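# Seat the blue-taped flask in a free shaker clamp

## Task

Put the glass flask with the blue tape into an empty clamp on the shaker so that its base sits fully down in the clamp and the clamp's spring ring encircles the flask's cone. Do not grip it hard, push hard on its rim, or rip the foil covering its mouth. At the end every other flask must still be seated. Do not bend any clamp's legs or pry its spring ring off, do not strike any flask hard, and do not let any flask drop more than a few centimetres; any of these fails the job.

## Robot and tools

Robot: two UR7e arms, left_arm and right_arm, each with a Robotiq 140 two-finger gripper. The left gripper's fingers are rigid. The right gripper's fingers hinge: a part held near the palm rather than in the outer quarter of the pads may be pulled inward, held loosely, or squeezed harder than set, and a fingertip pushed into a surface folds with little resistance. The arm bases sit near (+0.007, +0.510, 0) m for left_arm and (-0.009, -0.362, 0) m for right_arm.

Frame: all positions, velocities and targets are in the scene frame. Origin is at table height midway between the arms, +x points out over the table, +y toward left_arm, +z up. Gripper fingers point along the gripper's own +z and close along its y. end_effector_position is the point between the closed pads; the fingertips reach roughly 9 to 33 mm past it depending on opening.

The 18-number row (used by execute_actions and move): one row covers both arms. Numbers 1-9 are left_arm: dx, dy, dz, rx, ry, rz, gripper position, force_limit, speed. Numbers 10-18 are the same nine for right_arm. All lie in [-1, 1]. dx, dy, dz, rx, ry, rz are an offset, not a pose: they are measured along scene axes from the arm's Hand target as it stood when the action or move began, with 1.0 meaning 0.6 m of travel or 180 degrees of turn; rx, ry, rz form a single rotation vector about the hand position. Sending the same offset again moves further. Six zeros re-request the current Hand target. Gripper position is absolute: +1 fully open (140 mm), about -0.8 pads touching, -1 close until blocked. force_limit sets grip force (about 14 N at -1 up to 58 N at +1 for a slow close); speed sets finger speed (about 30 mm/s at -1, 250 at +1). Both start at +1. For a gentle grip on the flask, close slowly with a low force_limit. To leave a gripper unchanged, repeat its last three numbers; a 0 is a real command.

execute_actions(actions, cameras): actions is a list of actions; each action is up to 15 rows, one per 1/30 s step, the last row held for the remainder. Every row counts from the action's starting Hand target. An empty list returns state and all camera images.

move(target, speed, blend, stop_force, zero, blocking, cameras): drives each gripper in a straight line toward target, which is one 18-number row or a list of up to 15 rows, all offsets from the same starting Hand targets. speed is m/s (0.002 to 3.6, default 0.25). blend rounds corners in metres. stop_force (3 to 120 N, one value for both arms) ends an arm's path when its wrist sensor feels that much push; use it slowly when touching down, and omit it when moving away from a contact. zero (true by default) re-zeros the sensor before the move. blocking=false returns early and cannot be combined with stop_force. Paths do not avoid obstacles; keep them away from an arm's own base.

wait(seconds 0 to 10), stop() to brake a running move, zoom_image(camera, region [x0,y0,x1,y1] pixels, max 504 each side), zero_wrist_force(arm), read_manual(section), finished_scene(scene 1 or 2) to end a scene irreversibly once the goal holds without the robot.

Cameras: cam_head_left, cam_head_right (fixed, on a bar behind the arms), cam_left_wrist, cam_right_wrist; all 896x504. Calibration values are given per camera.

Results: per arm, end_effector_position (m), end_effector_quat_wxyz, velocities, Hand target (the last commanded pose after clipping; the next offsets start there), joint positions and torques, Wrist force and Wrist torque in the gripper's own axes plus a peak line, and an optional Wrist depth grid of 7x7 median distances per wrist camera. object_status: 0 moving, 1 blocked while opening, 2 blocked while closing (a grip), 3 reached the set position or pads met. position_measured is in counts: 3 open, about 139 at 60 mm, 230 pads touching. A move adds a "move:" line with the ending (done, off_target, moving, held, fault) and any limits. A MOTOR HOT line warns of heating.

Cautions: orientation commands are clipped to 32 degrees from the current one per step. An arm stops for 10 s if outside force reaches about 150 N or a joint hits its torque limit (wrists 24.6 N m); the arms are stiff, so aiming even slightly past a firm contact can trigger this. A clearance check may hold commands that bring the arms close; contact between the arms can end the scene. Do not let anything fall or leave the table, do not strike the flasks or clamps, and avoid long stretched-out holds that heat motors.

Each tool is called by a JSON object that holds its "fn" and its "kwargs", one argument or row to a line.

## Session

{"fn": "execute_actions", "kwargs": {
  "actions": []
}}

{"fn": "zoom_image", "kwargs": {
  "camera": "cam_head_left",
  "region": [380, 80, 560, 240]
}}

Scene clock: 0.00 s.
left_arm: end_effector_position=(+0.6789, +0.6086, +0.3035) position_measured=3 object_status=3 end_effector_quat_wxyz=(-0.022, +0.702, +0.533, +0.472) | right_arm: end_effector_position=(+0.4870, -0.4753, +0.2094) position_measured=3 object_status=3 end_effector_quat_wxyz=(-0.014, +0.813, +0.582, -0.028)
Joint positions: left_arm=[-0.432 -1.524 1.961 -2.587 -0.724 1.686] | right_arm=[-0.503 -1.518 1.677 -1.679 -1.607 1.433]
Joint velocities: within noise
Joint torques (N m): no reading
Wrist force (N): no reading
Wrist torque (N m): no reading
Wrist force, peak (N): no reading
Wrist depth (mm): cam_left_wrist=[1204 1371 1647 - - 912 - / 1114 1282 1614 1839 - - - / 1040 1192 1355 602 1108 - 755 / - 117 - 558 - 128 - / - 106 414 480 - - 94 / - 99 - - - - - / - 322 372 - - - -] | cam_right_wrist=[- 311 315 305 301 298 - / 468 - 330 - - 310 309 / 491 - 352 358 - 330 327 / 1275 122 369 358 368 133 - / - 109 - - 378 116 92 / - 1457 - - - - 94 / - 1530 - - - - -]
Hand target: left_arm +0.6789, +0.6086, +0.3035; -0.022, +0.702, +0.533, +0.472 | right_arm +0.4870, -0.4753, +0.2094; -0.014, +0.813, +0.582, -0.028
Tool commands: left_gripper/position=+1.0 left_gripper/force_limit=+1.0 left_gripper/speed=+1.0 right_gripper/position=+1.0 right_gripper/force_limit=+1.0 right_gripper/speed=+1.0
camera_calibration:
cam_left_wrist: T_world_to_cam=[[0.768671, -0.408571, 0.492153, -0.41482], [-0.20152, -0.884919, -0.41989, 0.799843], [0.607071, 0.223578, -0.762547, -0.170682], [0, 0, 0, 1]] pos_world=[0.583661, 0.576474, 0.409848]
cam_right_wrist: T_world_to_cam=[[0.950572, -0.309069, -0.0298119, -0.599382], [-0.278076, -0.890085, 0.36114, -0.360714], [-0.138152, -0.335, -0.932035, 0.249824], [0, 0, 0, 1]] pos_world=[0.503964, -0.422625, 0.345244]

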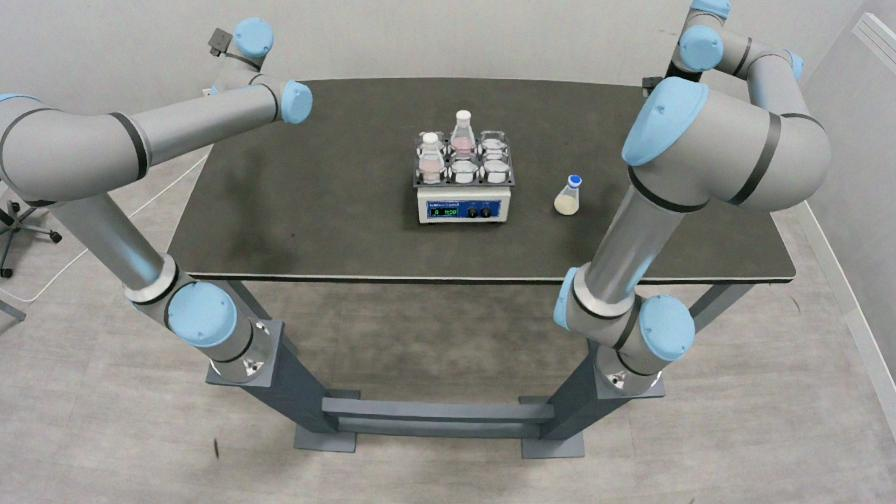

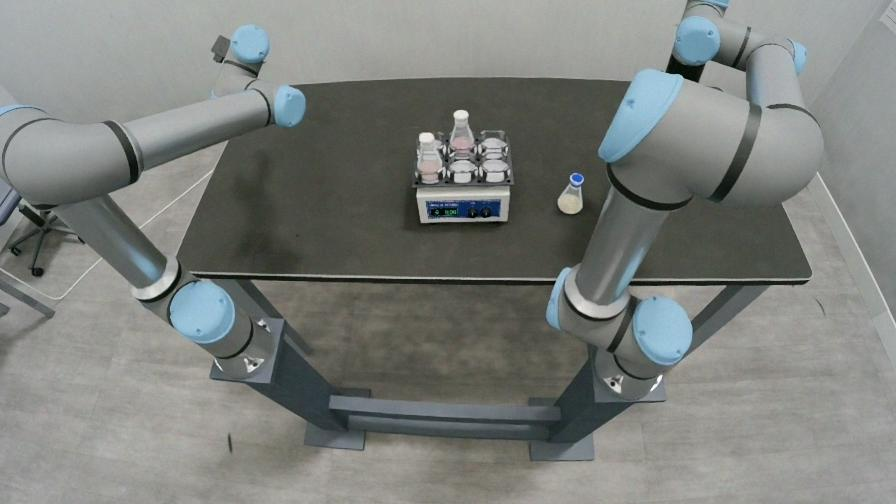

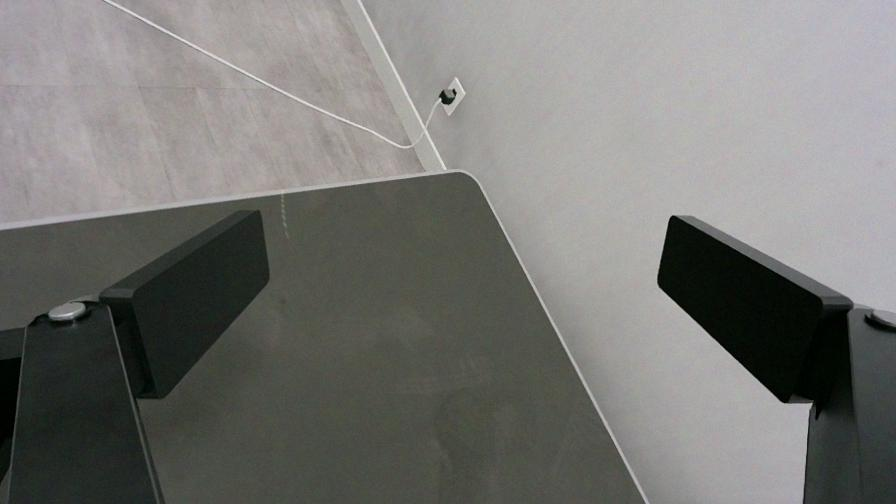

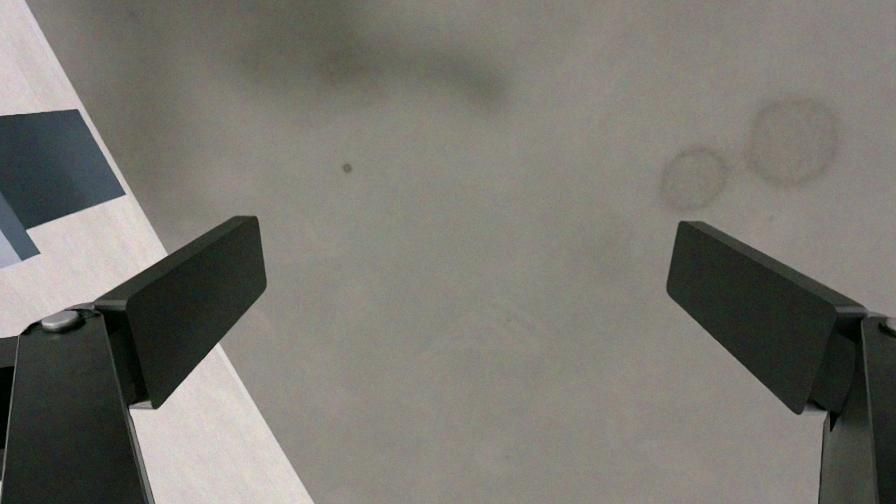

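Scaled by 2.800 from the camera's 896x504 image, which has a finer 1280x720 frame.

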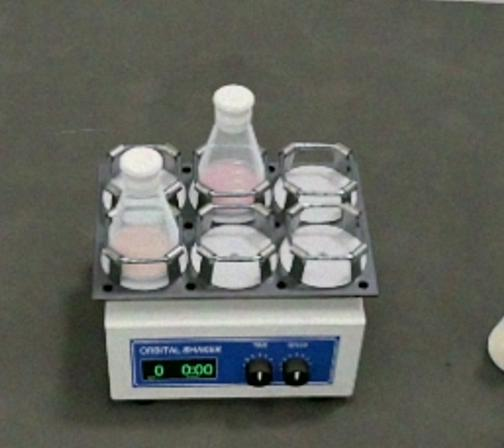

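{"fn": "zoom_image", "kwargs": {
  "camera": "cam_head_left",
  "region": [530, 150, 610, 240]
}}

{"fn": "zoom_image", "kwargs": {
  "camera": "cam_head_right",
  "region": [530, 150, 610, 240]
}}

{"fn": "zoom_image", "kwargs": {
  "camera": "cam_head_right",
  "region": [405, 100, 520, 200]
}}

Scaled by 5.600 from the camera's 896x504 image, which has a finer 1280x720 frame.

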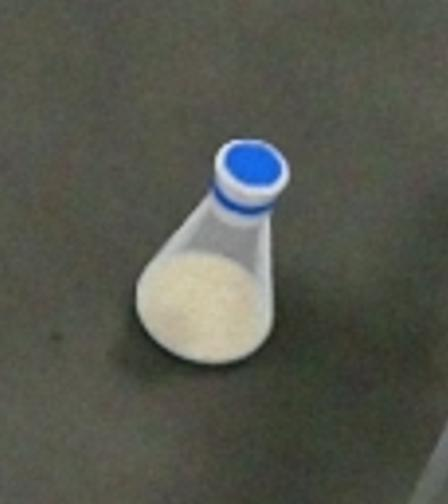

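Scaled by 5.600 from the camera's 896x504 image, which has a finer 1280x720 frame.

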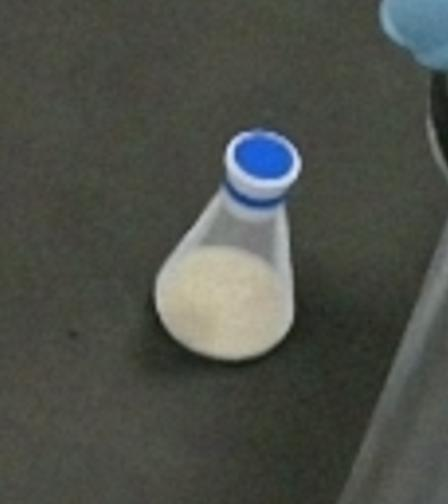

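Scaled by 4.383 from the camera's 896x504 image, which has a finer 1280x720 frame.

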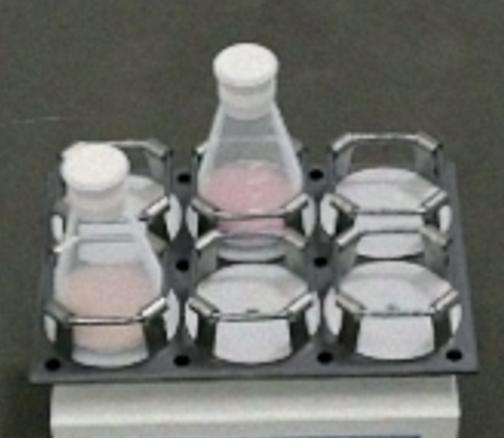

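{"fn": "move", "kwargs": {
  "target": [-0.465,-0.683,0.245,-0.0156,0.334,-0.377,1,1,1,-0.1267,0.3605,0.151,0.0032,-0.0197,0,1,1,1],
  "speed": 0.25,
  "cameras": ["cam_head_left","cam_right_wrist","cam_left_wrist"]
}}

Scene clock: 15.83 s.
left_arm: end_effector_position=(+0.3999, +0.1988, +0.4505) position_measured=3 object_status=3 end_effector_quat_wxyz=(+0.000, +1.000, +0.001, +0.001) | right_arm: end_effector_position=(+0.4110, -0.2590, +0.3001) position_measured=3 object_status=3 end_effector_quat_wxyz=(+0.000, +0.813, +0.582, +0.000)
Joint positions: left_arm=[-0.948 -1.496 1.032 -1.108 -1.57 2.199] | right_arm=[-0.109 -1.76 1.681 -1.492 -1.57 1.825]
Joint torques (N m): left_arm=[11.03 -19.27 -28.58 -2.19 -1.38 0.99] | right_arm=[-5.93 -2.55 -15.69 -5.16 -1.06 -0.43]
Wrist force (N): left_arm=[0.1 -0.2 1.0] | right_arm=[-0.2 0.1 0.7]
Wrist torque (N m): left_arm=[0.19 -0.01 -0.37] | right_arm=[0.02 0.02 0.05]
Wrist force, peak (N): left_arm=[0.1 0.1 2.2] | right_arm=[-1.0 0.8 0.6]
Wrist depth (mm): cam_left_wrist=[- - - 503 390 360 517 / - - 529 537 395 410 535 / - - - - - 566 574 / 600 116 - 604 - 128 614 / - 106 1511 1455 1492 127 94 / - 506 1560 1571 1603 1603 - / - 480 1694 1694 1719 1731 -] | cam_right_wrist=[1069 1042 - - 393 393 390 / 1134 1150 - 408 394 418 - / 1183 1243 - 412 450 442 - / 1249 127 - - 454 132 466 / - 109 1296 - - 116 92 / - 1466 1432 - 519 - 94 / - 1550 1550 572 - 548 -]
Hand target: left_arm +0.3999, +0.1988, +0.4505; +0.000, +1.000, +0.001, +0.001 | right_arm +0.4110, -0.2590, +0.3000; +0.000, +0.813, +0.582, +0.000
Off the commanded pose: left_arm 0.000 m, 0 deg | right_arm 0.000 m, 0 deg.
move: done
camera_calibration:
cam_left_wrist: T_world_to_cam=[[0.031909, -0.99949, -0.000799767, 0.193963], [-0.929547, -0.0299701, 0.367484, 0.209215], [-0.367321, -0.0109826, -0.930029, 0.714154], [0, 0, 0, 1]] pos_world=[0.45061, 0.207978, 0.587456]
cam_right_wrist: T_world_to_cam=[[0.950707, -0.308989, 0.0261198, -0.474337], [-0.299622, -0.89364, 0.334118, -0.205979], [-0.0798971, -0.325474, -0.942169, 0.377824], [0, 0, 0, 1]] pos_world=[0.419427, -0.207664, 0.437185]
Images, in order (width x height): cam_head_left 896x504, cam_left_wrist 896x504, cam_right_wrist 896x504.

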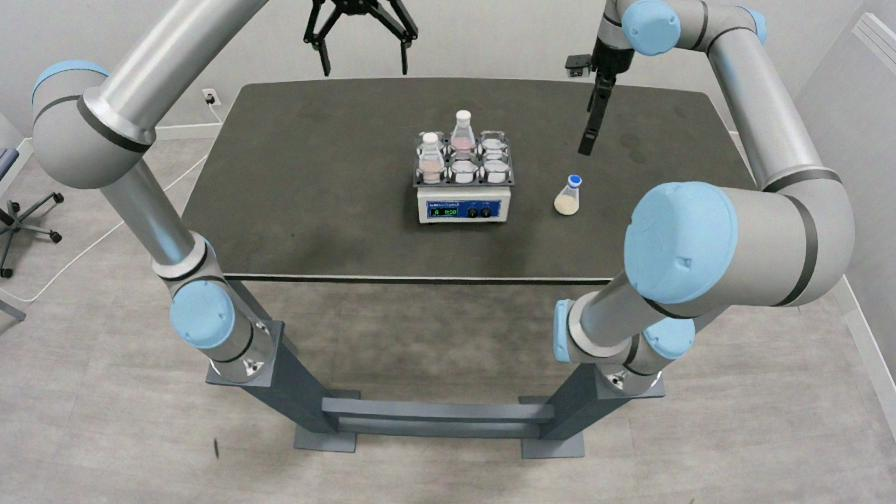

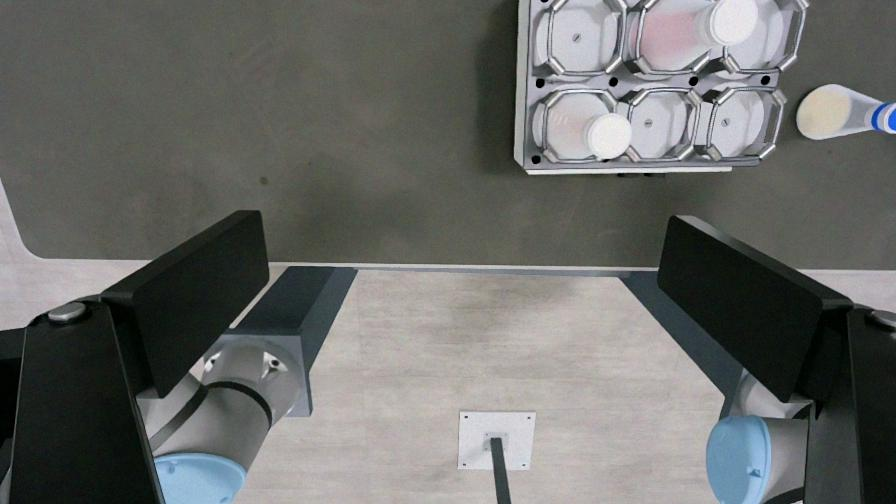

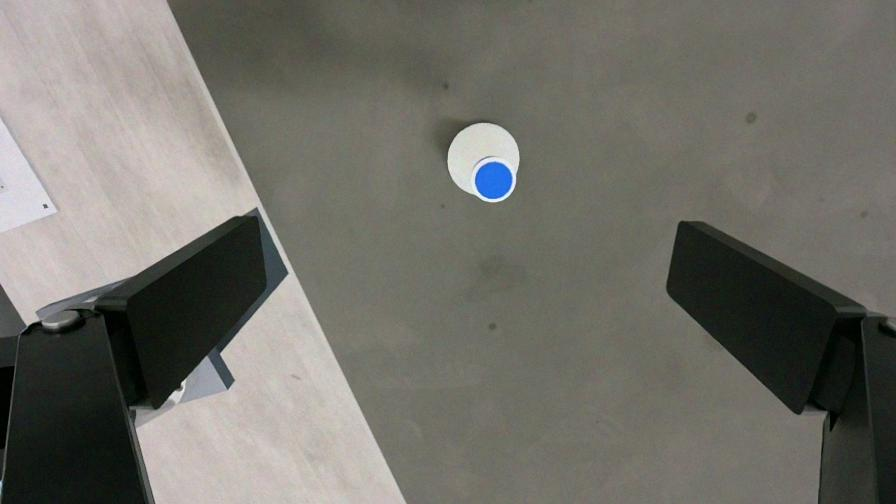

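{"fn": "move", "kwargs": {
  "target": [0,0,0,0,0,0,1,1,1,0.0517,-0.0267,-0.225,0,0,0,0.175,-0.5,0],
  "speed": 0.2,
  "cameras": ["cam_head_left","cam_right_wrist"]
}}

{"fn": "zoom_image", "kwargs": {
  "camera": "cam_head_left",
  "region": [530, 130, 610, 220]
}}

Scene clock: 20.73 s.
left_arm: end_effector_position=(+0.3999, +0.1988, +0.4505) position_measured=3 object_status=3 end_effector_quat_wxyz=(+0.000, +1.000, +0.001, +0.001) | right_arm: end_effector_position=(+0.4420, -0.2751, +0.1650) position_measured=107 object_status=3 end_effector_quat_wxyz=(+0.000, +0.813, +0.582, +0.000)
Joint positions: left_arm=[-0.947 -1.496 1.032 -1.108 -1.57 2.199] | right_arm=[-0.141 -1.659 1.942 -1.855 -1.57 1.794]
Joint torques (N m): left_arm=[12.45 -20.24 -27.25 -1.99 -1.54 1.58] | right_arm=[10.99 -28.67 -13.92 -5.12 2.9 1.45]
Wrist force (N): left_arm=[0.0 -0.2 0.9] | right_arm=[-0.2 0.0 0.5]
Wrist torque (N m): left_arm=[0.19 0.02 -0.37] | right_arm=[0.00 0.04 0.02]
Wrist force, peak (N): left_arm=[0.2 0.0 1.4] | right_arm=[-0.4 0.4 3.2]
Wrist depth (mm): cam_left_wrist=[- - - - - - 491 / - - 532 - 404 403 424 / - - 589 - 577 - - / 604 117 - 611 - 128 599 / - 106 1363 1473 1482 127 94 / - 509 1560 1581 1581 1603 - / - 480 1706 1783 1694 1731 -] | cam_right_wrist=[268 263 269 - 270 267 267 / 291 279 284 - 286 290 279 / 1074 290 287 284 299 309 - / 1155 - 135 198 143 310 - / - 85 105 341 328 93 78 / - 70 358 358 - - 77 / - - 385 387 385 - 68]
Hand target: left_arm +0.3999, +0.1988, +0.4505; +0.000, +1.000, +0.001, +0.001 | right_arm +0.4420, -0.2751, +0.1650; +0.000, +0.813, +0.582, +0.000
Off the commanded pose: left_arm 0.000 m, 0 deg | right_arm 0.000 m, 0 deg.
move: done
camera_calibration:
cam_right_wrist: T_world_to_cam=[[0.95065, -0.309181, 0.0259235, -0.505406], [-0.299721, -0.893532, 0.334318, -0.165903], [-0.0802011, -0.325589, -0.942104, 0.247976], [0, 0, 0, 1]] pos_world=[0.450628, -0.223763, 0.302186]
Images, in order (width x height): cam_head_left 896x504, cam_right_wrist 896x504.

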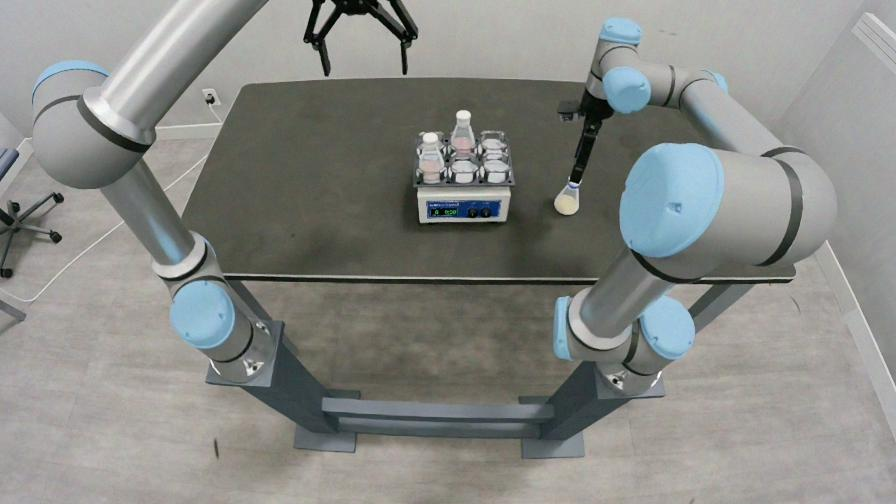

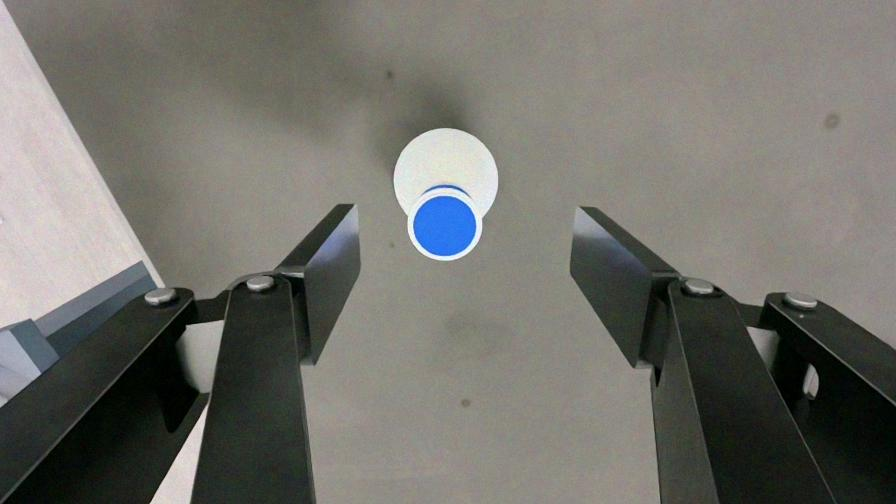

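Scaled by 5.600 from the camera's 896x504 image, which has a finer 1280x720 frame.

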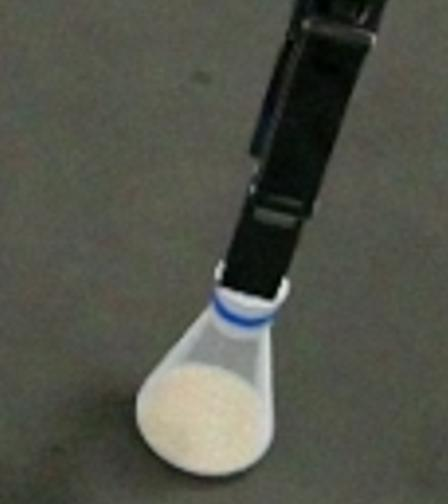

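{"fn": "move", "kwargs": {
  "target": [
    [0,0,0,0,0,0,1,1,1,-0.0092,0,0,0,0,0,0.175,-0.5,0],
    [0,0,0,0,0,0,1,1,1,-0.0092,0,-0.1,0,0,0,0.175,-0.5,0]
  ],
  "speed": 0.1,
  "cameras": ["cam_right_wrist"]
}}

{"fn": "zoom_image", "kwargs": {
  "camera": "cam_right_wrist",
  "region": [300, 80, 650, 400]
}}

Scene clock: 25.07 s.
left_arm: end_effector_position=(+0.3999, +0.1988, +0.4505) position_measured=3 object_status=3 end_effector_quat_wxyz=(+0.000, +1.000, +0.001, +0.001) | right_arm: end_effector_position=(+0.4364, -0.2751, +0.1049) position_measured=107 object_status=3 end_effector_quat_wxyz=(+0.000, +0.813, +0.582, +0.000)
Joint positions: left_arm=[-0.947 -1.496 1.032 -1.108 -1.57 2.199] | right_arm=[-0.142 -1.616 2.068 -2.022 -1.57 1.793]
Joint torques (N m): left_arm=[12.14 -20.11 -26.58 -2.14 -1.56 1.45] | right_arm=[-5.62 -38.84 -20.76 -5.11 2.14 -0.4]
Wrist force (N): left_arm=[0.0 -0.1 1.0] | right_arm=[-0.1 0.1 0.5]
Wrist torque (N m): left_arm=[0.21 0.01 -0.37] | right_arm=[0.03 0.04 0.05]
Wrist force, peak (N): left_arm=[0.1 -0.2 1.4] | right_arm=[-0.2 -0.1 1.9]
Wrist depth (mm): cam_left_wrist=[- 508 518 528 388 381 518 / 537 537 535 - - 408 529 / - - 566 - - - - / - 117 599 1647 - 128 - / - 106 1464 1511 1482 127 94 / - 505 1581 1614 1571 1603 - / - 481 1682 1682 1682 1694 -] | cam_right_wrist=[- 214 214 218 217 216 - / 228 226 225 228 226 226 228 / 239 238 238 230 - 239 238 / 254 252 162 135 128 252 251 / - 86 105 267 264 94 78 / - 70 - 287 284 - 77 / - - 306 307 301 - 68]
Hand target: left_arm +0.3999, +0.1988, +0.4505; +0.000, +1.000, +0.001, +0.001 | right_arm +0.4365, -0.2751, +0.1050; +0.000, +0.813, +0.582, +0.000
Off the commanded pose: left_arm 0.000 m, 0 deg | right_arm 0.000 m, 0 deg.
move: done
camera_calibration:
cam_right_wrist: T_world_to_cam=[[0.950693, -0.309076, 0.0255801, -0.498408], [-0.299503, -0.893573, 0.334403, -0.147526], [-0.0804983, -0.325576, -0.942083, 0.19107], [0, 0, 0, 1]] pos_world=[0.445029, -0.223663, 0.242086]
Images, in order (width x height): cam_right_wrist 896x504.

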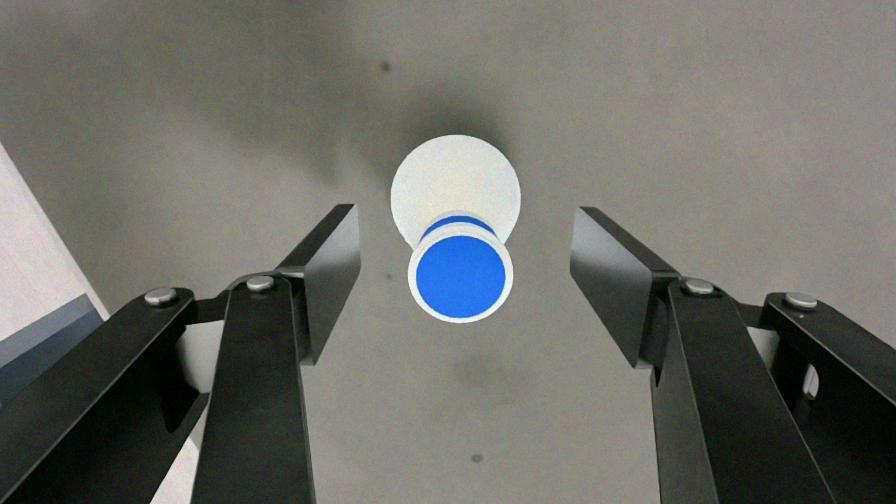

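Scaled by 1.440 from the camera's 896x504 image, which has a finer 1280x720 frame.

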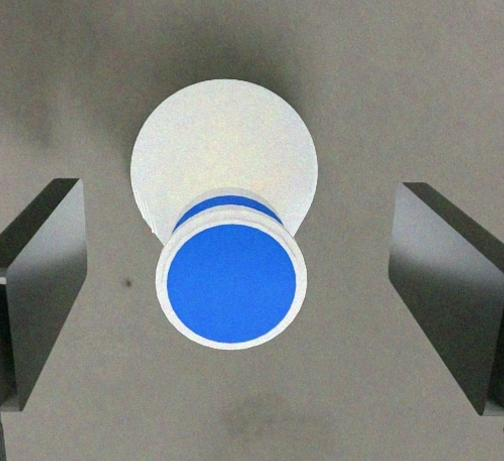

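{"fn": "move", "kwargs": {
  "target": [0,0,0,0,0,0,1,1,1,-0.002,0,0,0,0,0,-1,-1,-1],
  "cameras": []
}}

{"fn": "wait", "kwargs": {
  "seconds": 1.2,
  "cameras": ["cam_right_wrist"]
}}

Scene clock: 28.37 s.
left_arm: end_effector_position=(+0.3999, +0.1988, +0.4505) position_measured=3 object_status=3 end_effector_quat_wxyz=(+0.000, +1.000, +0.001, +0.001) | right_arm: end_effector_position=(+0.4353, -0.2751, +0.1050) position_measured=180 object_status=0 end_effector_quat_wxyz=(+0.000, +0.813, +0.582, +0.000)
Joint positions: left_arm=[-0.947 -1.496 1.032 -1.108 -1.57 2.199] | right_arm=[-0.142 -1.62 2.071 -2.022 -1.57 1.793]
Joint torques (N m): left_arm=[11.88 -20.84 -26.41 -1.97 -1.56 1.43] | right_arm=[-10.44 -19.2 -29.22 -2.29 2.22 -1.78]
Wrist force (N): left_arm=[0.1 -0.1 1.2] | right_arm=[0.0 -0.4 -1.4]
Wrist torque (N m): left_arm=[0.22 -0.01 -0.37] | right_arm=[0.02 0.01 0.04]
Wrist force, peak (N): left_arm=[0.2 -0.1 1.3] | right_arm=[-0.2 -0.8 -1.5]
Wrist depth (mm): cam_left_wrist=[- 540 - - 388 309 - / - - - - 415 405 455 / 549 - 555 589 - 580 573 / - 117 607 607 1464 128 - / - 106 1429 1492 1501 127 94 / - 506 1571 1603 1603 1603 - / - 481 1682 1706 1706 1706 -] | cam_right_wrist=[214 214 214 214 214 215 214 / 225 223 226 222 227 226 225 / 236 242 238 228 238 236 240 / 255 252 251 134 145 256 253 / 419 - 92 140 94 82 264 / - 65 - 287 - - 66 / - - - - - - -]
Hand target: left_arm +0.3999, +0.1988, +0.4505; +0.000, +1.000, +0.001, +0.001 | right_arm +0.4353, -0.2751, +0.1050; +0.000, +0.813, +0.582, +0.000
Off the commanded pose: left_arm 0.000 m, 0 deg | right_arm 0.000 m, 0 deg.
move: done
No camera images: "cameras" was empty.

Scene clock: 29.57 s.
left_arm: end_effector_position=(+0.3999, +0.1988, +0.4505) position_measured=3 object_status=3 end_effector_quat_wxyz=(+0.000, +1.000, +0.001, +0.001) | right_arm: end_effector_position=(+0.4353, -0.2751, +0.1050) position_measured=180 object_status=2 end_effector_quat_wxyz=(+0.000, +0.813, +0.582, +0.000)
Joint positions: left_arm=[-0.947 -1.496 1.032 -1.108 -1.57 2.199] | right_arm=[-0.142 -1.62 2.071 -2.022 -1.57 1.793]
Joint torques (N m): left_arm=[11.58 -20.59 -27.54 -1.93 -1.52 1.38] | right_arm=[-10.57 -6.98 -29.55 -3.98 1.98 -1.89]
Wrist force (N): left_arm=[0.0 -0.1 0.9] | right_arm=[-0.1 -0.6 -1.8]
Wrist torque (N m): left_arm=[0.22 0.02 -0.38] | right_arm=[-0.01 0.02 0.05]
Wrist force, peak (N): left_arm=[0.1 -0.1 1.4] | right_arm=[-0.1 -0.6 -1.8]
Wrist depth (mm): cam_left_wrist=[- - - - 391 369 - / - - - 540 - 410 476 / - - - - - 438 - / - 117 - 607 - 128 611 / - 106 1482 1492 1492 127 94 / - 508 1540 1581 1581 1571 - / - 480 1694 1731 1694 1770 -] | cam_right_wrist=[214 216 216 213 215 217 214 / 225 226 226 228 226 226 225 / 237 235 239 228 236 238 239 / 256 251 250 134 247 249 252 / 412 - 92 267 94 82 261 / - 65 - 285 - - 66 / - - - - - - -]
Hand target: left_arm +0.3999, +0.1988, +0.4505; +0.000, +1.000, +0.001, +0.001 | right_arm +0.4353, -0.2751, +0.1050; +0.000, +0.813, +0.582, +0.000
Tool commands: left_gripper/position=+1.0 left_gripper/force_limit=+1.0 left_gripper/speed=+1.0 right_gripper/position=-1.0 right_gripper/force_limit=-1.0 right_gripper/speed=-1.0
Off the commanded pose: left_arm 0.000 m, 0 deg | right_arm 0.000 m, 0 deg.
wait: 1.20 s; at rest by 0.17 s
camera_calibration:
cam_right_wrist: T_world_to_cam=[[0.950688, -0.309068, 0.0258806, -0.497334], [-0.299601, -0.893572, 0.334318, -0.147822], [-0.080201, -0.325586, -0.942105, 0.190844], [0, 0, 0, 1]] pos_world=[0.443828, -0.223663, 0.242086]
Images, in order (width x height): cam_right_wrist 896x504.

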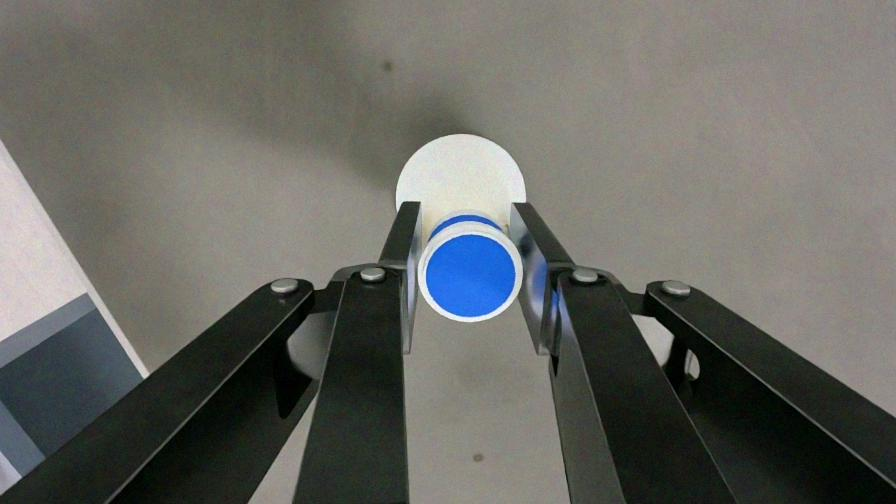

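{"fn": "move", "kwargs": {
  "target": [
    [0,0,0,0,0,0,1,1,1,0,0,0.03,0,0,0,-1,-1,-1],
    [0,0,0,0,0,0,1,1,1,-0.15,0.13,0.03,0,0,0,-1,-1,-1],
    [0,0,0,0,0,0,1,1,1,-0.15,0.13,0.0008,0,0,0,-1,-1,-1]
  ],
  "speed": [0.06,0.1,0.04],
  "blend": [0.006,0.006,0],
  "cameras": ["cam_head_left","cam_right_wrist"]
}}

{"fn": "zoom_image", "kwargs": {
  "camera": "cam_head_left",
  "region": [490, 140, 590, 240]
}}

Scene clock: 33.30 s.
left_arm: end_effector_position=(+0.3999, +0.1988, +0.4505) position_measured=3 object_status=3 end_effector_quat_wxyz=(+0.000, +1.000, +0.001, +0.001) | right_arm: end_effector_position=(+0.3452, -0.1971, +0.1053) position_measured=180 object_status=2 end_effector_quat_wxyz=(+0.000, +0.813, +0.582, +0.000)
Joint positions: left_arm=[-0.947 -1.496 1.032 -1.108 -1.57 2.199] | right_arm=[0.051 -1.786 2.209 -1.995 -1.571 1.986]
Joint torques (N m): left_arm=[11.25 -21.78 -26.3 -1.95 -1.46 1.45] | right_arm=[-7.55 -30.49 -28.93 -1.95 -2.48 1.32]
Wrist force (N): left_arm=[-0.1 -0.2 1.3] | right_arm=[-0.1 -0.1 1.3]
Wrist torque (N m): left_arm=[0.20 0.03 -0.37] | right_arm=[-0.01 0.03 0.03]
Wrist force, peak (N): left_arm=[0.2 0.0 1.3] | right_arm=[-0.2 -0.1 2.3]
Wrist depth (mm): cam_left_wrist=[- - - - 386 376 497 / - - 548 550 419 412 558 / - 563 574 - - 577 498 / - 117 604 - - 128 409 / - 106 1446 1473 1455 127 94 / - 506 1592 1614 1592 1614 - / - 479 1670 1719 1694 1706 -] | cam_right_wrist=[917 216 217 217 215 215 214 / 976 231 226 226 227 227 229 / 1024 239 235 228 239 238 240 / 1098 1079 253 133 246 250 253 / 1166 - 93 140 94 82 267 / - 65 - - - - 63 / - - - - - - -]
Hand target: left_arm +0.3999, +0.1988, +0.4505; +0.000, +1.000, +0.001, +0.001 | right_arm +0.3453, -0.1971, +0.1054; +0.000, +0.813, +0.582, +0.000
Off the commanded pose: left_arm 0.000 m, 0 deg | right_arm 0.000 m, 0 deg.
move: done
camera_calibration:
cam_right_wrist: T_world_to_cam=[[0.950689, -0.309094, 0.0255197, -0.387593], [-0.299491, -0.893535, 0.334515, -0.105301], [-0.080594, -0.325663, -0.942045, 0.209512], [0, 0, 0, 1]] pos_world=[0.353829, -0.145663, 0.242486]
Images, in order (width x height): cam_head_left 896x504, cam_right_wrist 896x504.

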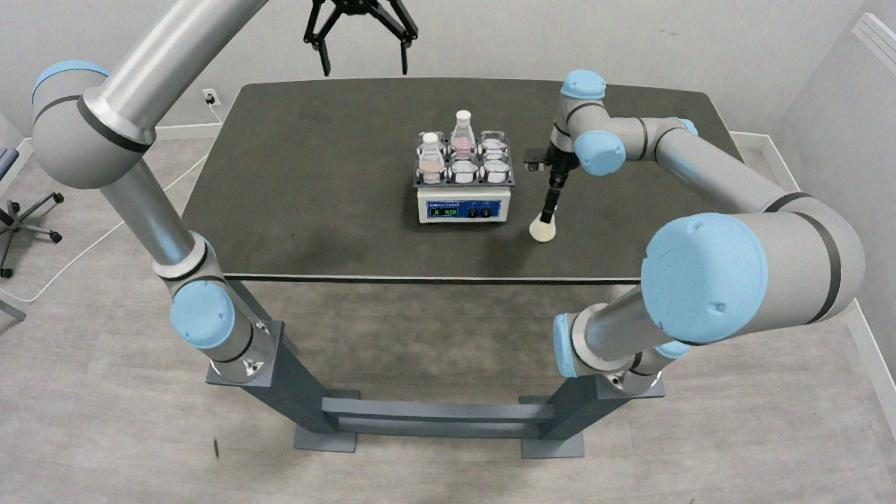

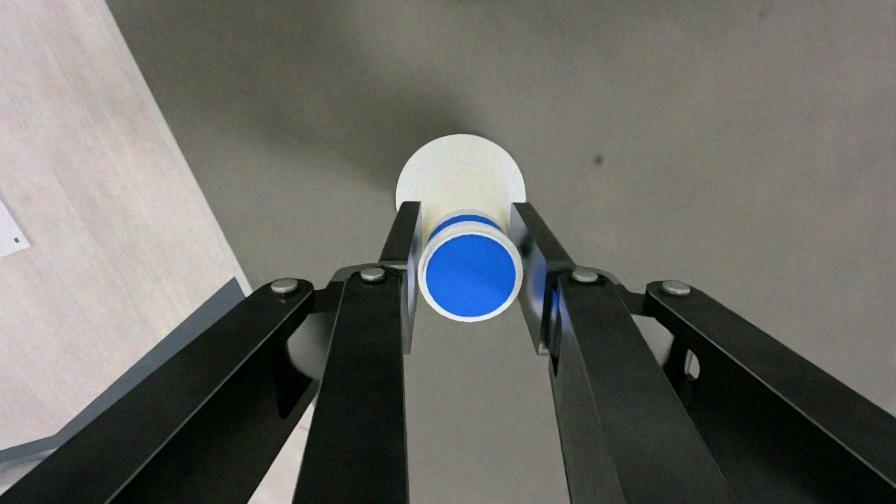

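Scaled by 5.040 from the camera's 896x504 image, which has a finer 1280x720 frame.

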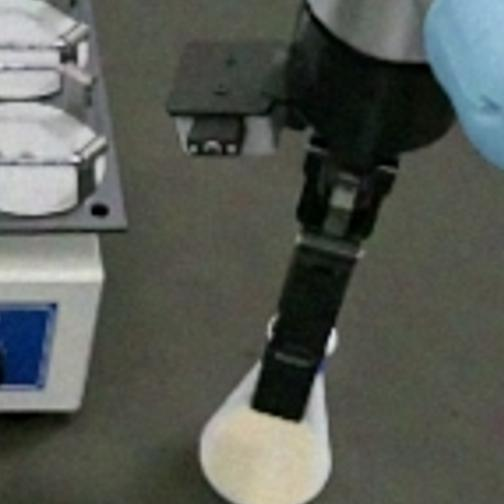

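{"fn": "move", "kwargs": {
  "target": [
    [0,0,0,0,0,0,1,1,1,0,0,-0.0008,0,0,0,-1,-1,-1],
    [0,0,0,0,0,0,1,1,1,0,0,-0.0008,0,0,0,0.175,-1,-1],
    [0,0,0,0,0,0,1,1,1,0,0,0.1,0,0,0,0.175,-1,-1],
    [0,0,0,0,0,0,1,1,1,0,0,0.3,0,0,0,0.175,-1,-1],
    [0,0,0,0,0,0,1,1,1,0.15,-0.5,0.3,0,0,0,0.175,-1,-1]
  ],
  "speed": [0.03,0.05,0.08,0.2,0.3],
  "blend": [0,0,0.02,0.04,0],
  "cameras": ["cam_head_left"]
}}

{"fn": "zoom_image", "kwargs": {
  "camera": "cam_head_left",
  "region": [480, 150, 580, 250]
}}

Scene clock: 42.70 s.
left_arm: end_effector_position=(+0.3999, +0.1988, +0.4505) position_measured=3 object_status=3 end_effector_quat_wxyz=(+0.000, +1.000, +0.001, +0.001) | right_arm: end_effector_position=(+0.4352, -0.4969, +0.2854) position_measured=107 object_status=3 end_effector_quat_wxyz=(+0.000, +0.813, +0.582, +0.000)
Joint positions: left_arm=[-0.947 -1.496 1.032 -1.108 -1.57 2.199] | right_arm=[-0.623 -1.683 1.653 -1.541 -1.57 1.312]
Joint torques (N m): left_arm=[9.98 -22.84 -25.96 -1.9 -1.48 1.4] | right_arm=[-10.38 -16.19 -28.22 -2.7 0.7 -2.32]
Wrist force (N): left_arm=[0.1 0.0 1.3] | right_arm=[-0.3 -0.2 0.4]
Wrist torque (N m): left_arm=[0.24 0.00 -0.37] | right_arm=[-0.04 0.06 -0.04]
Wrist force, peak (N): left_arm=[0.0 -0.2 1.4] | right_arm=[-3.7 2.0 0.2]
Wrist depth (mm): cam_left_wrist=[- - - - 388 372 505 / - - - - 403 406 - / - - - 572 610 593 - / 614 117 869 605 - 127 - / - 106 1592 1464 1482 127 94 / - 503 1603 1571 1614 1571 - / - 481 1719 1694 1719 1811 -] | cam_right_wrist=[1079 380 383 - 377 370 - / 486 - - 402 390 - - / 436 1206 412 - 412 414 - / 1269 1256 137 - 127 - 436 / - 86 116 - 126 94 78 / - 70 - - - - 77 / - - 1493 568 - - 68]
Hand target: left_arm +0.3999, +0.1988, +0.4505; +0.000, +1.000, +0.001, +0.001 | right_arm +0.4353, -0.4971, +0.2854; +0.000, +0.813, +0.582, +0.000
Off the commanded pose: left_arm 0.000 m, 0 deg | right_arm 0.000 m, 0 deg.
move: done
Images, in order (width x height): cam_head_left 896x504.

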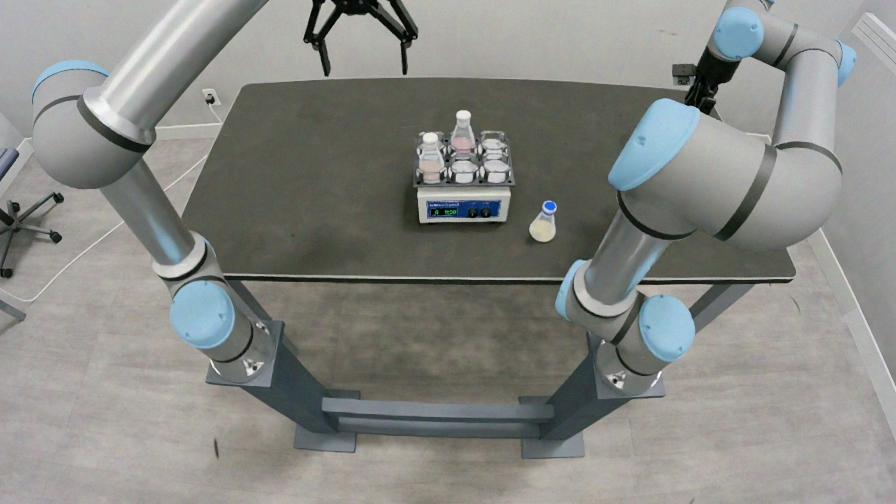

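Scaled by 5.040 from the camera's 896x504 image, which has a finer 1280x720 frame.

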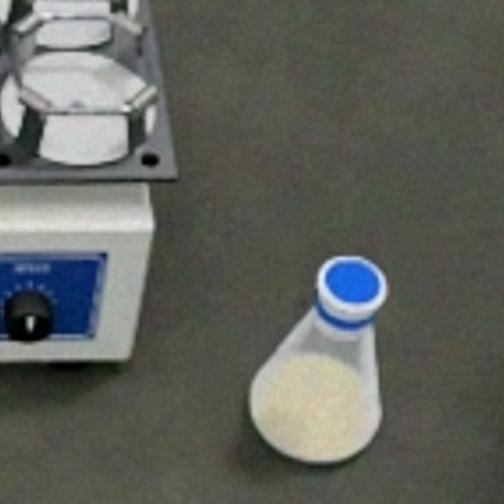

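{"fn": "move", "kwargs": {
  "target": [
    [-0.073,-0.655,-0.25,0,0,0,0.175,-0.5,0,0,0,0,0,0,0,0.175,-1,-1],
    [-0.073,-0.655,-0.467,0,0,0,0.175,-0.5,0,0,0,0,0,0,0,0.175,-1,-1]
  ],
  "speed": [0.25,0.15],
  "blend": [0.03,0],
  "cameras": ["cam_head_left","cam_left_wrist"]
}}

{"fn": "zoom_image", "kwargs": {
  "camera": "cam_head_left",
  "region": [500, 150, 580, 250]
}}

Scene clock: 47.73 s.
left_arm: end_effector_position=(+0.3562, -0.1942, +0.1704) position_measured=107 object_status=3 end_effector_quat_wxyz=(+0.000, +1.000, +0.001, +0.001) | right_arm: end_effector_position=(+0.4353, -0.4971, +0.2854) position_measured=107 object_status=3 end_effector_quat_wxyz=(+0.000, +0.813, +0.582, +0.000)
Joint positions: left_arm=[-1.289 -0.845 0.842 -1.568 -1.57 1.857] | right_arm=[-0.623 -1.682 1.653 -1.541 -1.57 1.312]
Joint torques (N m): left_arm=[-10.02 -54.29 -17.45 -4.87 1.13 -1.63] | right_arm=[-10.71 -7.62 -31.99 -4.84 -2.14 -1.74]
Wrist force (N): left_arm=[0.5 0.0 1.2] | right_arm=[-0.3 0.2 0.6]
Wrist torque (N m): left_arm=[0.25 -0.10 -0.40] | right_arm=[0.05 0.04 -0.01]
Wrist force, peak (N): left_arm=[0.3 -0.2 3.7] | right_arm=[-0.4 -0.2 0.7]
Wrist depth (mm): cam_left_wrist=[144 142 218 266 - 268 - / 147 147 240 - - 285 - / - - - 297 296 303 311 / 322 - 133 315 136 316 317 / - 82 134 1186 137 - - / - - 1289 1289 - - - / - - - 1403 - - -] | cam_right_wrist=[1088 - 375 - - - 377 / 513 580 - 398 - 389 - / 473 628 406 420 420 404 - / 1269 1256 135 - 128 433 455 / - 86 105 - 127 94 78 / - 70 - - - - 77 / - - 1530 584 - - 68]
Hand target: left_arm +0.3561, -0.1942, +0.1703; +0.000, +1.000, +0.001, +0.001 | right_arm +0.4353, -0.4971, +0.2854; +0.000, +0.813, +0.582, +0.000
Off the commanded pose: left_arm 0.000 m, 0 deg | right_arm 0.000 m, 0 deg.
move: done
camera_calibration:
cam_left_wrist: T_world_to_cam=[[0.0320021, -0.999487, -0.000841918, -0.197588], [-0.929462, -0.0300697, 0.367691, 0.259542], [-0.367528, -0.0109844, -0.929948, 0.433308], [0, 0, 0, 1]] pos_world=[0.406811, -0.184922, 0.307356]
Images, in order (width x height): cam_head_left 896x504, cam_left_wrist 896x504.

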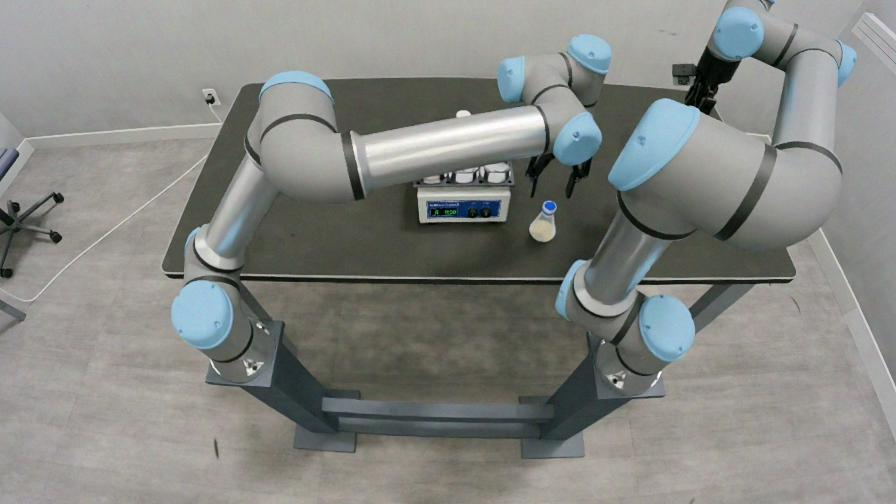

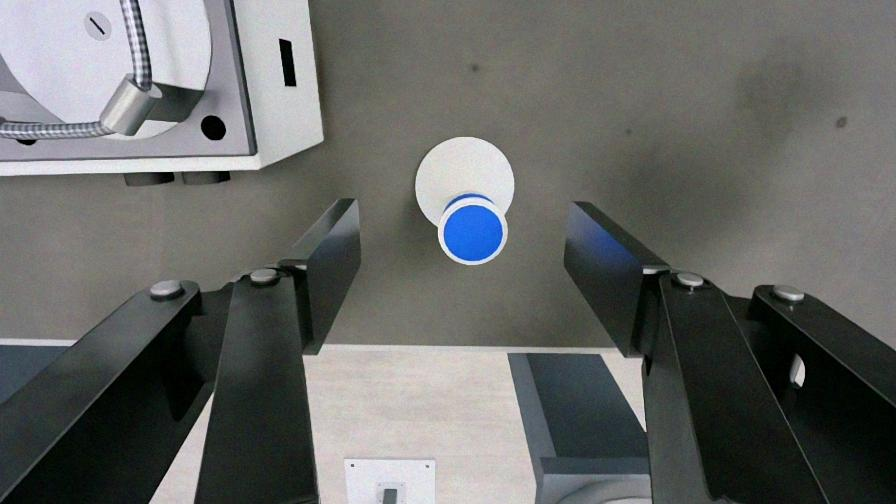

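Scaled by 5.040 from the camera's 896x504 image, which has a finer 1280x720 frame.

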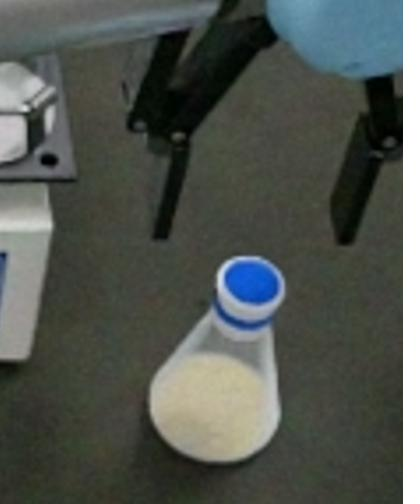

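{"fn": "move", "kwargs": {
  "target": [
    [-0.012,-0.0095,0,0,0,0,0.175,-0.5,0,0,0,0,0,0,0,0.175,-1,-1],
    [-0.012,-0.0095,-0.109,0,0,0,0.175,-0.5,0,0,0,0,0,0,0,0.175,-1,-1]
  ],
  "speed": 0.08,
  "cameras": ["cam_left_wrist"]
}}

{"fn": "zoom_image", "kwargs": {
  "camera": "cam_left_wrist",
  "region": [320, 100, 620, 400]
}}

Scene clock: 53.00 s.
left_arm: end_effector_position=(+0.3489, -0.1999, +0.1048) position_measured=107 object_status=3 end_effector_quat_wxyz=(+0.000, +1.000, +0.001, +0.000) | right_arm: end_effector_position=(+0.4353, -0.4971, +0.2854) position_measured=107 object_status=3 end_effector_quat_wxyz=(+0.000, +0.813, +0.582, +0.000)
Joint positions: left_arm=[-1.3 -0.824 0.974 -1.72 -1.57 1.846] | right_arm=[-0.623 -1.682 1.653 -1.541 -1.57 1.312]
Joint torques (N m): left_arm=[10.62 -62.57 -21.43 -3.53 0.47 1.24] | right_arm=[-11.7 -7.36 -32.29 -4.3 -2.05 -1.7]
Wrist force (N): left_arm=[0.2 0.0 1.2] | right_arm=[-0.2 -0.1 0.2]
Wrist torque (N m): left_arm=[0.24 -0.05 -0.38] | right_arm=[-0.02 0.03 -0.01]
Wrist force, peak (N): left_arm=[0.3 -0.1 2.6] | right_arm=[-0.2 -0.1 0.9]
Wrist depth (mm): cam_left_wrist=[- 136 - 210 209 214 212 / - 157 - 223 - - 224 / - 238 - 231 - - - / - 252 130 134 122 247 - / - 82 267 - - - - / - - - 1289 - - - / - - 1303 1289 - - -] | cam_right_wrist=[1079 - 387 - 372 377 386 / 522 - 392 402 387 - - / 465 1212 433 419 422 - - / 1269 1289 135 444 143 - - / - 86 105 - 125 94 77 / - 70 - 512 - - 77 / - - 1600 - - - 68]
Hand target: left_arm +0.3489, -0.1999, +0.1049; +0.000, +1.000, +0.001, +0.001 | right_arm +0.4353, -0.4971, +0.2854; +0.000, +0.813, +0.582, +0.000
Off the commanded pose: left_arm 0.000 m, 0 deg | right_arm 0.000 m, 0 deg.
move: done
camera_calibration:
cam_left_wrist: T_world_to_cam=[[0.0318372, -0.999493, -0.000996649, -0.203107], [-0.929433, -0.0299723, 0.367772, 0.276747], [-0.367615, -0.0107825, -0.929915, 0.369753], [0, 0, 0, 1]] pos_world=[0.399611, -0.190723, 0.241857]
Images, in order (width x height): cam_left_wrist 896x504.

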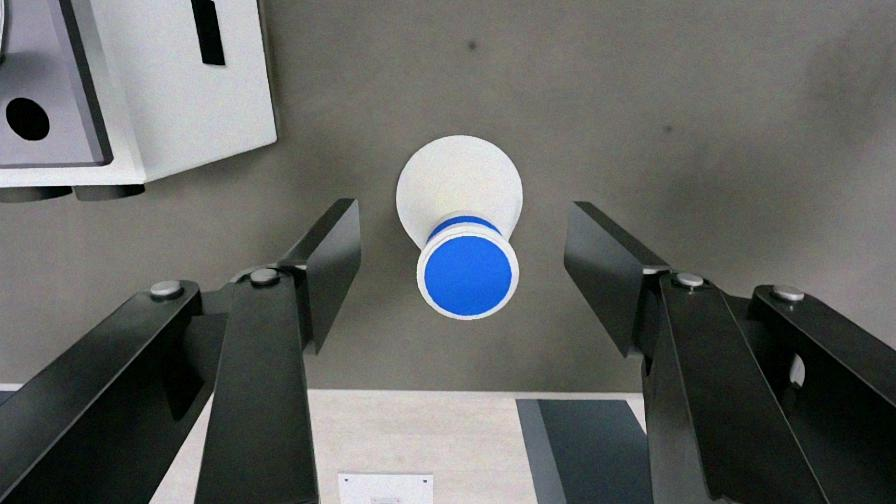

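Scaled by 1.680 from the camera's 896x504 image, which has a finer 1280x720 frame.

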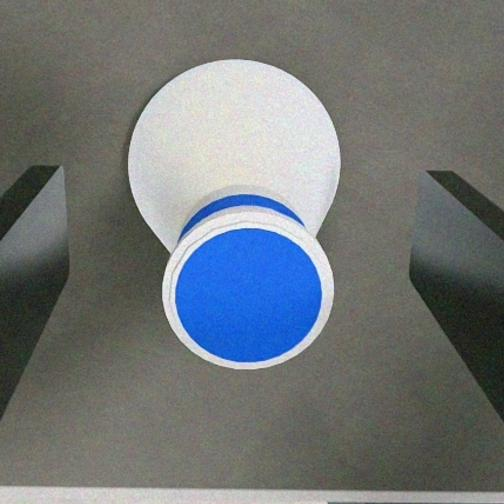

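{"fn": "move", "kwargs": {
  "target": [
    [0,-0.0016,-0.0114,0,0,0,0.175,-0.5,0,0,0,0,0,0,0,0.175,-1,-1],
    [0,-0.0016,-0.0114,0,0,0,-1,-0.05,-1,0,0,0,0,0,0,0.175,-1,-1]
  ],
  "speed": 0.06,
  "cameras": []
}}

{"fn": "wait", "kwargs": {
  "seconds": 1.2,
  "cameras": ["cam_left_wrist"]
}}

Scene clock: 57.53 s.
left_arm: end_effector_position=(+0.3489, -0.2009, +0.0980) position_measured=174 object_status=0 end_effector_quat_wxyz=(+0.000, +1.000, +0.001, +0.001) | right_arm: end_effector_position=(+0.4353, -0.4971, +0.2854) position_measured=107 object_status=3 end_effector_quat_wxyz=(+0.000, +0.813, +0.582, +0.000)
Joint positions: left_arm=[-1.301 -0.819 0.982 -1.734 -1.57 1.846] | right_arm=[-0.623 -1.682 1.653 -1.541 -1.57 1.312]
Joint torques (N m): left_arm=[-14.45 -59.46 -27.17 -2.49 1.2 -0.8] | right_arm=[-10.99 -7.62 -32.05 -4.29 -1.66 -1.87]
Wrist force (N): left_arm=[0.0 -0.5 -2.0] | right_arm=[0.0 -0.1 0.4]
Wrist torque (N m): left_arm=[0.31 -0.04 -0.37] | right_arm=[-0.02 -0.02 -0.01]
Wrist force, peak (N): left_arm=[0.1 -0.7 -2.3] | right_arm=[-0.4 -0.2 0.7]
Wrist depth (mm): cam_left_wrist=[- 138 - - 208 - - / - - - 212 - 214 - / - 171 - - - 233 232 / 252 - - 128 131 240 - / 256 - - 131 117 - - / - - - - - - - / - - - 1255 - - -] | cam_right_wrist=[1069 - - 379 378 - - / 511 597 - 397 407 - - / 475 1212 412 - - - 416 / 1289 1262 135 - 143 414 430 / - 86 105 - 127 94 78 / - 70 - - 514 - 77 / - - 1530 - - - 68]
Hand target: left_arm +0.3489, -0.2009, +0.0980; +0.000, +1.000, +0.001, +0.001 | right_arm +0.4353, -0.4971, +0.2854; +0.000, +0.813, +0.582, +0.000
Off the commanded pose: left_arm 0.000 m, 0 deg | right_arm 0.000 m, 0 deg.
move: done
No camera images: "cameras" was empty.

Scene clock: 58.73 s.
left_arm: end_effector_position=(+0.3489, -0.2009, +0.0980) position_measured=174 object_status=2 end_effector_quat_wxyz=(+0.000, +1.000, +0.001, +0.001) | right_arm: end_effector_position=(+0.4353, -0.4971, +0.2854) position_measured=107 object_status=3 end_effector_quat_wxyz=(+0.000, +0.813, +0.582, +0.000)
Joint positions: left_arm=[-1.301 -0.819 0.982 -1.734 -1.57 1.846] | right_arm=[-0.623 -1.682 1.653 -1.541 -1.57 1.312]
Joint torques (N m): left_arm=[-14.07 -53.42 -21.92 -3.69 0.99 -0.3] | right_arm=[-10.01 -7.3 -32.75 -4.24 -1.67 -1.91]
Wrist force (N): left_arm=[0.1 -0.6 -1.9] | right_arm=[-0.2 -0.2 0.1]
Wrist torque (N m): left_arm=[0.29 -0.06 -0.36] | right_arm=[-0.04 0.02 -0.01]
Wrist force, peak (N): left_arm=[0.3 -0.3 -2.4] | right_arm=[-0.2 -0.4 0.6]
Wrist depth (mm): cam_left_wrist=[- 138 - - 206 - - / - 147 - - - - 214 / - 229 - 220 - - 231 / - 245 - 127 121 243 245 / 261 - - 132 118 - - / - - - - - - - / - - - 1275 - - -] | cam_right_wrist=[1093 - - - - 378 - / 1282 612 397 392 394 - 392 / 472 587 - - - - 416 / 1282 1282 137 441 127 423 - / - 86 116 463 129 94 83 / - 70 - - - - 77 / - - 1611 - - - 68]
Hand target: left_arm +0.3489, -0.2009, +0.0980; +0.000, +1.000, +0.001, +0.001 | right_arm +0.4353, -0.4971, +0.2854; +0.000, +0.813, +0.582, +0.000
Tool commands: left_gripper/position=-1.0 left_gripper/force_limit=-0.05 left_gripper/speed=-1.0 right_gripper/position=+0.175 right_gripper/force_limit=-1.0 right_gripper/speed=-1.0
Off the commanded pose: left_arm 0.000 m, 0 deg | right_arm 0.000 m, 0 deg.
wait: 1.20 s; at rest by 0.17 s
camera_calibration:
cam_left_wrist: T_world_to_cam=[[0.0319092, -0.99949, -0.000806728, -0.204186], [-0.929465, -0.0299704, 0.367691, 0.27925], [-0.367528, -0.0109829, -0.929948, 0.363353], [0, 0, 0, 1]] pos_world=[0.399611, -0.191722, 0.235056]
Images, in order (width x height): cam_left_wrist 896x504.

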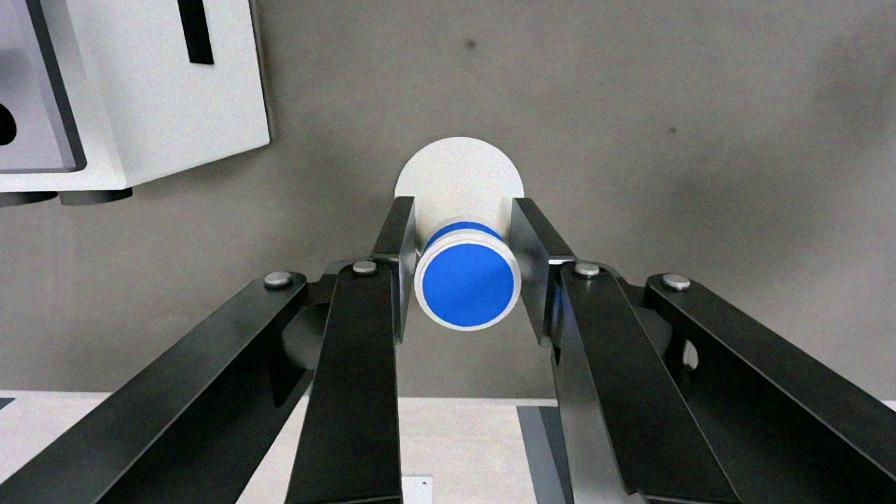

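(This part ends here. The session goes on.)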